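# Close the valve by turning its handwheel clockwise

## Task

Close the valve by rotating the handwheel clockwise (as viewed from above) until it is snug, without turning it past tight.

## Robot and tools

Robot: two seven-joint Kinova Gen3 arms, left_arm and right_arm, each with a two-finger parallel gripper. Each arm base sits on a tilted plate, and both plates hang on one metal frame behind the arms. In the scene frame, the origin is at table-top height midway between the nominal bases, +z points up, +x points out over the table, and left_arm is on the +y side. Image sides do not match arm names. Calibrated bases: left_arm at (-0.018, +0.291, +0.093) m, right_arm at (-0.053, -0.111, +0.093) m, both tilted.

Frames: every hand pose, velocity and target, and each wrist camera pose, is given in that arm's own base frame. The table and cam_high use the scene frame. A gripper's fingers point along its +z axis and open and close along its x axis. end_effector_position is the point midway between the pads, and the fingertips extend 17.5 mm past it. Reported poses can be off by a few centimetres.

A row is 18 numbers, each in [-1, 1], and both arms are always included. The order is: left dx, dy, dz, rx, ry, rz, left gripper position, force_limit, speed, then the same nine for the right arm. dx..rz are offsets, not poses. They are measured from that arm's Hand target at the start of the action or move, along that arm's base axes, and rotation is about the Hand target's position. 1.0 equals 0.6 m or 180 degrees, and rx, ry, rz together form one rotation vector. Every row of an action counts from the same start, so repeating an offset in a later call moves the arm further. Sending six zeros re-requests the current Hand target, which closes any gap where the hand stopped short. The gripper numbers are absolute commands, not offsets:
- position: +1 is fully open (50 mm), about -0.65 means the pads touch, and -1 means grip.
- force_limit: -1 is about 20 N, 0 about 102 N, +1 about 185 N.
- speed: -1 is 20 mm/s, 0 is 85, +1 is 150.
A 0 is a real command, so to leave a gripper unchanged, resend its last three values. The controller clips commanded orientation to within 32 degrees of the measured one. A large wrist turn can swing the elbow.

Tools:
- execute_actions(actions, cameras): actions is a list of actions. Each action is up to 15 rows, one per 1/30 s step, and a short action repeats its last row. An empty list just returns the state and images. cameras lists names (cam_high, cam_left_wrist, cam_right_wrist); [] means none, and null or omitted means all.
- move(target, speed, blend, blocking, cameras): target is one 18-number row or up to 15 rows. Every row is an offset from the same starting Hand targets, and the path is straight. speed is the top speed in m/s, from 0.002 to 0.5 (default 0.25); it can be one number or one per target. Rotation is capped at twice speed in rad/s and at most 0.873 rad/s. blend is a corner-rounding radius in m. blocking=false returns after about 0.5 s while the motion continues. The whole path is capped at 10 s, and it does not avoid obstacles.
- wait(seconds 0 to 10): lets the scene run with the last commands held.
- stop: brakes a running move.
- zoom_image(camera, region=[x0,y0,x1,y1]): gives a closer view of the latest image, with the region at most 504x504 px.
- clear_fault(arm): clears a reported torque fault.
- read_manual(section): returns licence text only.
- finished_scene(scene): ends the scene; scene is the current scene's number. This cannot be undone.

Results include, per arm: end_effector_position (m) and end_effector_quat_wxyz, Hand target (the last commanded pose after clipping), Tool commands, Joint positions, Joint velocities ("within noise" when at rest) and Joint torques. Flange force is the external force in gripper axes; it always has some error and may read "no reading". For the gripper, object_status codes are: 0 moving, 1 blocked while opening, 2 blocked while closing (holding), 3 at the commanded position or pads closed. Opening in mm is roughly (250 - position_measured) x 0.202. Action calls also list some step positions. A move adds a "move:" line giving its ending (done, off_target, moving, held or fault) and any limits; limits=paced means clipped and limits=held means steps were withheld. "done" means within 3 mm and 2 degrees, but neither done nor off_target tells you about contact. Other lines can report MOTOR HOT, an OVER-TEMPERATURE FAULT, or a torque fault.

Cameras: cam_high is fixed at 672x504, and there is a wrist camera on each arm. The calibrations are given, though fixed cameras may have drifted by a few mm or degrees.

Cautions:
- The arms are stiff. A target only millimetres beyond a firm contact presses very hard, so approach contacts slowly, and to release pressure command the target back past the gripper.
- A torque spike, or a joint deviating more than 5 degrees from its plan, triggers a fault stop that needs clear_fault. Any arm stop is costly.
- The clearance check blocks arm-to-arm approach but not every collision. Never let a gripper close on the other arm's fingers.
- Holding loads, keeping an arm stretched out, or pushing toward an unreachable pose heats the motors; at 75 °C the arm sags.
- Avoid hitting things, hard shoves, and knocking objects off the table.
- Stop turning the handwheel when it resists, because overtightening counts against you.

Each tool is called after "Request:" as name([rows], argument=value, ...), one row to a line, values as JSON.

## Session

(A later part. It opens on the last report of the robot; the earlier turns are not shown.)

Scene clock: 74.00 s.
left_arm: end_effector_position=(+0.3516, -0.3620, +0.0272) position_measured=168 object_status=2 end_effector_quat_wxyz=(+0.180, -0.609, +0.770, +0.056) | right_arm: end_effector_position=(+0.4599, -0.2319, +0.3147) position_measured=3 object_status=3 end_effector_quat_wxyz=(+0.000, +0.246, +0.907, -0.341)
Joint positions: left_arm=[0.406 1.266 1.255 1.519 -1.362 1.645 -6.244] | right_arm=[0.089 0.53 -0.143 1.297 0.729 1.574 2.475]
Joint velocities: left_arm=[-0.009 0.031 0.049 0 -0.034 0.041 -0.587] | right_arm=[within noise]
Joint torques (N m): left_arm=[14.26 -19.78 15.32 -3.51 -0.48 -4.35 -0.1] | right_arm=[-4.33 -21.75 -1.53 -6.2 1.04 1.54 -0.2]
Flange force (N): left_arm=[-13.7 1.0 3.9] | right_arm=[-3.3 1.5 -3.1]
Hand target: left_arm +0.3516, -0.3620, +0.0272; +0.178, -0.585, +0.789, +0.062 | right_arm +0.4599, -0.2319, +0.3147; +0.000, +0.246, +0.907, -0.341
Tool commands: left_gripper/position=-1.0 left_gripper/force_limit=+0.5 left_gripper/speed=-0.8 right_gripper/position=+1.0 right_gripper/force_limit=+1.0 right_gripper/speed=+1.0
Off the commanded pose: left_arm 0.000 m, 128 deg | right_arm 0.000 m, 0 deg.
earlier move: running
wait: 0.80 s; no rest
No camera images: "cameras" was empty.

Request:
wait(seconds=1.0, cameras=[])

Request:
wait(seconds=1.0, cameras=[])

Request:
move(target=[0.0001,0.00015,-0.0007,0.192,0.2856,-0.8599,-1,0.5,-0.8,0,0,0,0,0,0,1,1,1], speed=0.3, blocking=false, cameras=["cam_left_wrist"])

Request:
wait(seconds=0.9, cameras=[])

Request:
wait(seconds=0.9, cameras=[])

Scene clock: 78.00 s.
left_arm: end_effector_position=(+0.3518, -0.3619, +0.0270) position_measured=168 object_status=2 end_effector_quat_wxyz=(+0.026, +0.425, +0.885, +0.187) | right_arm: end_effector_position=(+0.4599, -0.2319, +0.3147) position_measured=3 object_status=3 end_effector_quat_wxyz=(+0.000, +0.246, +0.907, -0.341)
Joint positions: left_arm=[0.386 1.362 1.395 1.514 -1.46 1.775 -8.458] | right_arm=[0.089 0.53 -0.143 1.297 0.729 1.574 2.475]
Joint velocities: left_arm=[0 0.001 0.002 -0.001 -0.001 0.002 -0.005] | right_arm=[within noise]
Joint torques (N m): left_arm=[17.26 -21.01 17.39 -1.44 1.13 -4.67 0.16] | right_arm=[-4.29 -21.77 -1.53 -6.21 1.02 1.53 -0.21]
Flange force (N): left_arm=[6.6 14.4 11.4] | right_arm=[-3.3 1.5 -3.1]
Hand target: left_arm +0.3517, -0.3619, +0.0270; +0.026, +0.425, +0.885, +0.187 | right_arm +0.4599, -0.2319, +0.3147; +0.000, +0.246, +0.907, -0.341
Tool commands: left_gripper/position=-1.0 left_gripper/force_limit=+0.5 left_gripper/speed=-0.8 right_gripper/position=+1.0 right_gripper/force_limit=+1.0 right_gripper/speed=+1.0
Off the commanded pose: left_arm 0.000 m, 0 deg | right_arm 0.000 m, 0 deg.
earlier move: done
wait: 0.93 of 1 s (the move ended)
No camera images: "cameras" was empty.

Scene clock: 79.00 s.
left_arm: end_effector_position=(+0.3517, -0.3619, +0.0270) position_measured=168 object_status=2 end_effector_quat_wxyz=(+0.026, +0.425, +0.885, +0.187) | right_arm: end_effector_position=(+0.4599, -0.2319, +0.3147) position_measured=3 object_status=3 end_effector_quat_wxyz=(+0.000, +0.246, +0.907, -0.341)
Joint positions: left_arm=[0.386 1.362 1.395 1.513 -1.46 1.775 -8.458] | right_arm=[0.089 0.53 -0.143 1.297 0.729 1.574 2.475]
Joint velocities: within noise
Joint torques (N m): left_arm=[17.55 -20.71 17.7 -1.1 1.49 -4.83 0.04] | right_arm=[-4.34 -21.77 -1.54 -6.2 1.02 1.54 -0.21]
Flange force (N): left_arm=[5.6 14.8 11.5] | right_arm=[-3.3 1.5 -3.0]
Hand target: left_arm +0.3517, -0.3619, +0.0270; +0.026, +0.425, +0.885, +0.187 | right_arm +0.4599, -0.2319, +0.3147; +0.000, +0.246, +0.907, -0.341
Tool commands: left_gripper/position=-1.0 left_gripper/force_limit=+0.5 left_gripper/speed=-0.8 right_gripper/position=+1.0 right_gripper/force_limit=+1.0 right_gripper/speed=+1.0
Off the commanded pose: left_arm 0.000 m, 0 deg | right_arm 0.000 m, 0 deg.
wait: 1.00 s; at rest by 0.17 s
No camera images: "cameras" was empty.

Scene clock: 79.50 s.
left_arm: end_effector_position=(+0.3516, -0.3619, +0.0269) position_measured=168 object_status=2 end_effector_quat_wxyz=(+0.009, +0.511, +0.839, +0.189) | right_arm: end_effector_position=(+0.4599, -0.2319, +0.3147) position_measured=3 object_status=3 end_effector_quat_wxyz=(+0.000, +0.246, +0.907, -0.341)
Joint positions: left_arm=[0.386 1.368 1.404 1.515 -1.467 1.783 -8.654] | right_arm=[0.089 0.53 -0.143 1.297 0.729 1.574 2.475]
Joint velocities: left_arm=[-0.002 0.018 0.025 0.002 -0.021 0.023 -0.583] | right_arm=[within noise]
Joint torques (N m): left_arm=[18.82 -20.79 17.8 -0.55 1.07 -4.71 -0.37] | right_arm=[-4.34 -21.75 -1.56 -6.2 1.02 1.54 -0.21]
Flange force (N): left_arm=[9.8 14.6 12.1] | right_arm=[-3.3 1.4 -3.0]
Hand target: left_arm +0.3517, -0.3619, +0.0269; +0.002, +0.537, +0.822, +0.189 | right_arm +0.4599, -0.2319, +0.3147; +0.000, +0.246, +0.907, -0.341
Tool commands: left_gripper/position=-1.0 left_gripper/force_limit=+0.5 left_gripper/speed=-0.8 right_gripper/position=+1.0 right_gripper/force_limit=+1.0 right_gripper/speed=+1.0
Off the commanded pose: left_arm 0.000 m, 155 deg | right_arm 0.000 m, 0 deg.
move: running
camera_calibration:
cam_left_wrist: T_world_to_cam=[[-0.452474, 0.871132, 0.19078, 0.47196], [0.868348, 0.381669, 0.316704, -0.122652], [0.203076, 0.308964, -0.92914, 0.230089], [0, 0, 0, 1]] pos_world=[0.273328, -0.435416, 0.162588]
Images, in order (width x height): cam_left_wrist 672x504.

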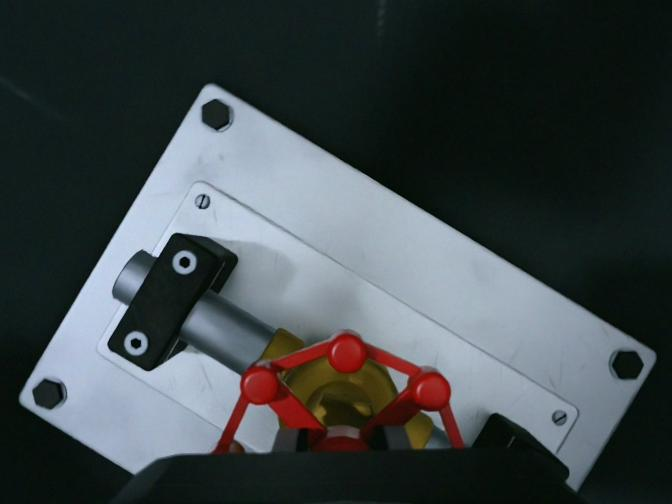

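Scene clock: 80.40 s.
left_arm: end_effector_position=(+0.3517, -0.3619, +0.0269) position_measured=168 object_status=2 end_effector_quat_wxyz=(-0.042, +0.714, +0.674, +0.185) | right_arm: end_effector_position=(+0.4599, -0.2319, +0.3147) position_measured=3 object_status=3 end_effector_quat_wxyz=(+0.000, +0.246, +0.907, -0.341)
Joint positions: left_arm=[0.384 1.384 1.426 1.516 -1.484 1.805 -9.186] | right_arm=[0.089 0.53 -0.143 1.297 0.729 1.574 2.475]
Joint velocities: left_arm=[-0.001 0.017 0.023 0.001 -0.019 0.023 -0.593] | right_arm=[within noise]
Joint torques (N m): left_arm=[18.8 -20.9 18.37 1.01 2.25 -4.35 -1.55] | right_arm=[-4.3 -21.78 -1.54 -6.22 1.02 1.55 -0.2]
Flange force (N): left_arm=[11.4 7.9 14.0] | right_arm=[-3.3 1.5 -3.0]
Hand target: left_arm +0.3517, -0.3619, +0.0268; -0.049, +0.736, +0.650, +0.183 | right_arm +0.4599, -0.2319, +0.3147; +0.000, +0.246, +0.907, -0.341
Tool commands: left_gripper/position=-1.0 left_gripper/force_limit=+0.5 left_gripper/speed=-0.8 right_gripper/position=+1.0 right_gripper/force_limit=+1.0 right_gripper/speed=+1.0
Off the commanded pose: left_arm 0.000 m, 125 deg | right_arm 0.000 m, 0 deg.
earlier move: running
wait: 0.90 s; no rest
No camera images: "cameras" was empty.

Scene clock: 81.30 s.
left_arm: end_effector_position=(+0.3518, -0.3620, +0.0268) position_measured=168 object_status=2 end_effector_quat_wxyz=(-0.089, +0.867, +0.460, +0.168) | right_arm: end_effector_position=(+0.4599, -0.2319, +0.3147) position_measured=3 object_status=3 end_effector_quat_wxyz=(+0.000, +0.246, +0.907, -0.341)
Joint positions: left_arm=[0.383 1.398 1.445 1.516 -1.5 1.824 -9.72] | right_arm=[0.089 0.53 -0.143 1.297 0.729 1.574 2.475]
Joint velocities: left_arm=[-0.001 0.015 0.021 0.001 -0.016 0.019 -0.594] | right_arm=[within noise]
Joint torques (N m): left_arm=[18.64 -20.74 17.41 2.9 2.38 -3.45 -1.38] | right_arm=[-4.35 -21.78 -1.53 -6.18 1.02 1.54 -0.21]
Flange force (N): left_arm=[11.4 7.7 12.5] | right_arm=[-3.4 1.5 -3.1]
Hand target: left_arm +0.3517, -0.3619, +0.0268; -0.095, +0.882, +0.432, +0.164 | right_arm +0.4599, -0.2319, +0.3147; +0.000, +0.246, +0.907, -0.341
Tool commands: left_gripper/position=-1.0 left_gripper/force_limit=+0.5 left_gripper/speed=-0.8 right_gripper/position=+1.0 right_gripper/force_limit=+1.0 right_gripper/speed=+1.0
Off the commanded pose: left_arm 0.000 m, 94 deg | right_arm 0.000 m, 0 deg.
earlier move: running
wait: 0.90 s; no rest
No camera images: "cameras" was empty.

Request:
stop(cameras=["cam_left_wrist"])

Request:
zoom_image(camera="cam_left_wrist", region=[220, 330, 460, 480])

Scene clock: 82.90 s.
left_arm: end_effector_position=(+0.3517, -0.3618, +0.0267) position_measured=168 object_status=2 end_effector_quat_wxyz=(-0.148, +0.978, +0.086, +0.120) | right_arm: end_effector_position=(+0.4599, -0.2319, +0.3147) position_measured=3 object_status=3 end_effector_quat_wxyz=(+0.000, +0.246, +0.907, -0.341)
Joint positions: left_arm=[0.382 1.416 1.47 1.515 -1.518 1.848 -10.519] | right_arm=[0.089 0.53 -0.143 1.297 0.729 1.574 2.475]
Joint velocities: within noise
Joint torques (N m): left_arm=[13.56 -19.85 12.88 4.08 5.49 2.06 -1.74] | right_arm=[-4.32 -21.75 -1.54 -6.19 1.03 1.56 -0.21]
Flange force (N): left_arm=[10.6 11.0 12.6] | right_arm=[-3.3 1.5 -3.1]
Hand target: left_arm +0.3517, -0.3619, +0.0267; -0.148, +0.978, +0.086, +0.120 (not the last commanded pose) | right_arm +0.4599, -0.2319, +0.3147; +0.000, +0.246, +0.907, -0.341
Tool commands: left_gripper/position=-1.0 left_gripper/force_limit=+0.5 left_gripper/speed=-0.8 right_gripper/position=+1.0 right_gripper/force_limit=+1.0 right_gripper/speed=+1.0
Off the commanded pose: left_arm 0.000 m, 48 deg | right_arm 0.000 m, 0 deg.
earlier move: stopped
camera_calibration:
cam_left_wrist: T_world_to_cam=[[0.961942, 0.103123, 0.253048, -0.305028], [0.174792, -0.94403, -0.279742, -0.342592], [0.210037, 0.313326, -0.926127, 0.228876], [0, 0, 0, 1]] pos_world=[0.305229, -0.363674, 0.193318]
Images, in order (width x height): cam_left_wrist 672x504.

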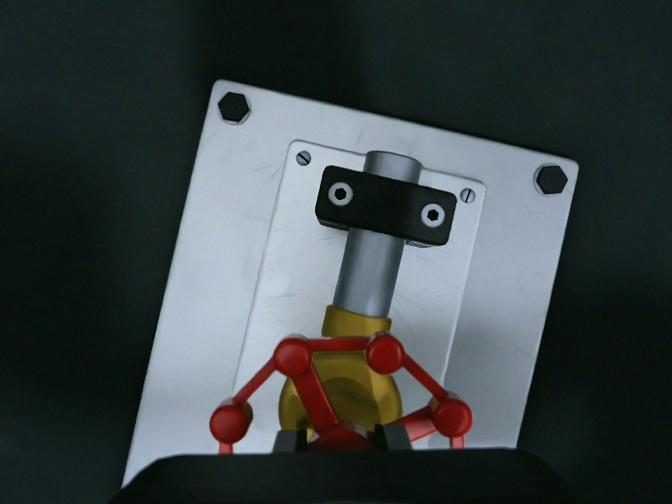

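Scaled by 2.100.

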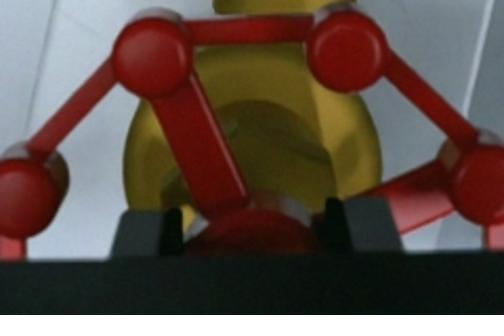

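Request:
move(target=[0,0,0,0.0069,0.0103,-0.031,-1,0.5,-0.8,0,0,0,0,0,0,1,1,1], speed=0.1, cameras=["cam_left_wrist"])

Request:
zoom_image(camera="cam_left_wrist", region=[220, 330, 460, 480])

Scene clock: 86.33 s.
left_arm: end_effector_position=(+0.3517, -0.3619, +0.0267) position_measured=168 object_status=2 end_effector_quat_wxyz=(-0.154, +0.981, +0.035, +0.112) | right_arm: end_effector_position=(+0.4599, -0.2319, +0.3147) position_measured=3 object_status=3 end_effector_quat_wxyz=(+0.000, +0.246, +0.907, -0.341)
Joint positions: left_arm=[0.382 1.418 1.473 1.516 -1.52 1.85 -10.623] | right_arm=[0.089 0.53 -0.143 1.297 0.729 1.574 2.475]
Joint velocities: within noise
Joint torques (N m): left_arm=[15.08 -19.04 13.55 2.3 2.6 -1.42 -2.05] | right_arm=[-4.3 -21.76 -1.55 -6.19 1.02 1.55 -0.22]
Flange force (N): left_arm=[7.0 -3.3 7.5] | right_arm=[-3.4 1.5 -3.1]
Hand target: left_arm +0.3517, -0.3619, +0.0267; -0.154, +0.981, +0.035, +0.112 | right_arm +0.4599, -0.2319, +0.3147; +0.000, +0.246, +0.907, -0.341
Off the commanded pose: left_arm 0.000 m, 0 deg | right_arm 0.000 m, 0 deg.
move: done
camera_calibration:
cam_left_wrist: T_world_to_cam=[[0.974853, 0.00338969, 0.222824, -0.34483], [0.0728614, -0.949779, -0.30432, -0.308108], [0.210602, 0.312902, -0.926142, 0.228483], [0, 0, 0, 1]] pos_world=[0.310489, -0.362958, 0.194681]
Images, in order (width x height): cam_left_wrist 672x504.

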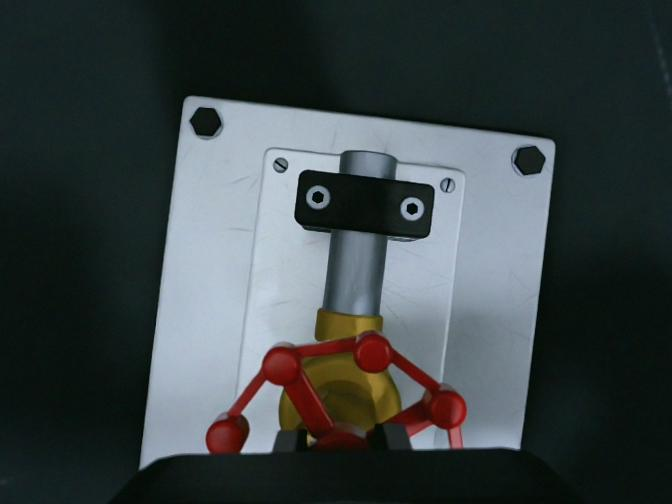

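Scaled by 2.100.

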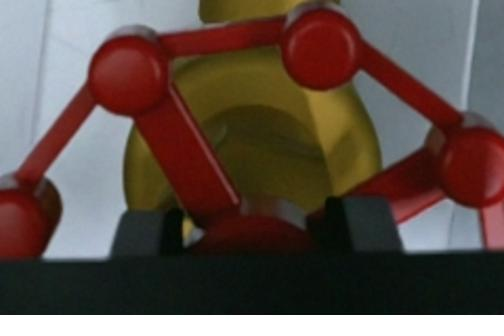

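Request:
move([
  [0,0,0,0,0,0,0.145,0.5,-0.5,0,0,0,0,0,0,1,1,1],
  [-0.0208,-0.0308,0.0928,0,0,0,0.145,0.5,-0.5,0,0,0,0,0,0,1,1,1],
], speed=0.15, cameras=["cam_left_wrist"])

Request:
finished_scene(scene=2)

Scene clock: 90.37 s.
left_arm: end_effector_position=(+0.3393, -0.3803, +0.0823) position_measured=131 object_status=3 end_effector_quat_wxyz=(-0.154, +0.981, +0.035, +0.112) | right_arm: end_effector_position=(+0.4599, -0.2319, +0.3147) position_measured=3 object_status=3 end_effector_quat_wxyz=(+0.000, +0.246, +0.907, -0.341)
Joint positions: left_arm=[0.435 1.337 1.523 1.443 -1.448 1.92 -10.645] | right_arm=[0.089 0.53 -0.143 1.297 0.729 1.574 2.475]
Joint velocities: within noise
Joint torques (N m): left_arm=[8.44 -20.82 10.1 -1.76 -0.01 0.2 0.44] | right_arm=[-4.32 -21.77 -1.56 -6.19 1.05 1.56 -0.21]
Flange force (N): left_arm=[0.1 -0.1 2.1] | right_arm=[-3.3 1.5 -3.0]
Hand target: left_arm +0.3392, -0.3803, +0.0824; -0.154, +0.981, +0.035, +0.112 | right_arm +0.4599, -0.2319, +0.3147; +0.000, +0.246, +0.907, -0.341
Off the commanded pose: left_arm 0.000 m, 0 deg | right_arm 0.000 m, 0 deg.
move: done
camera_calibration:
cam_left_wrist: T_world_to_cam=[[0.97486, 0.0032972, 0.222794, -0.34512], [0.0727663, -0.94978, -0.304341, -0.307791], [0.210602, 0.312902, -0.926142, 0.288469], [0, 0, 0, 1]] pos_world=[0.298089, -0.381458, 0.250381]
Images, in order (width x height): cam_left_wrist 672x504.

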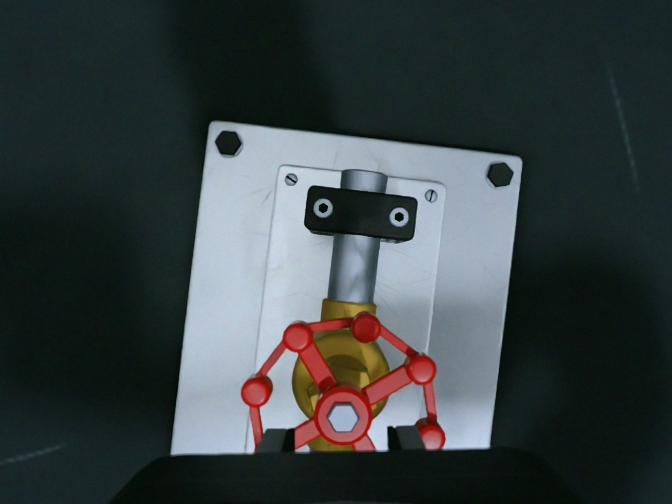

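The scene is finished: the task was done.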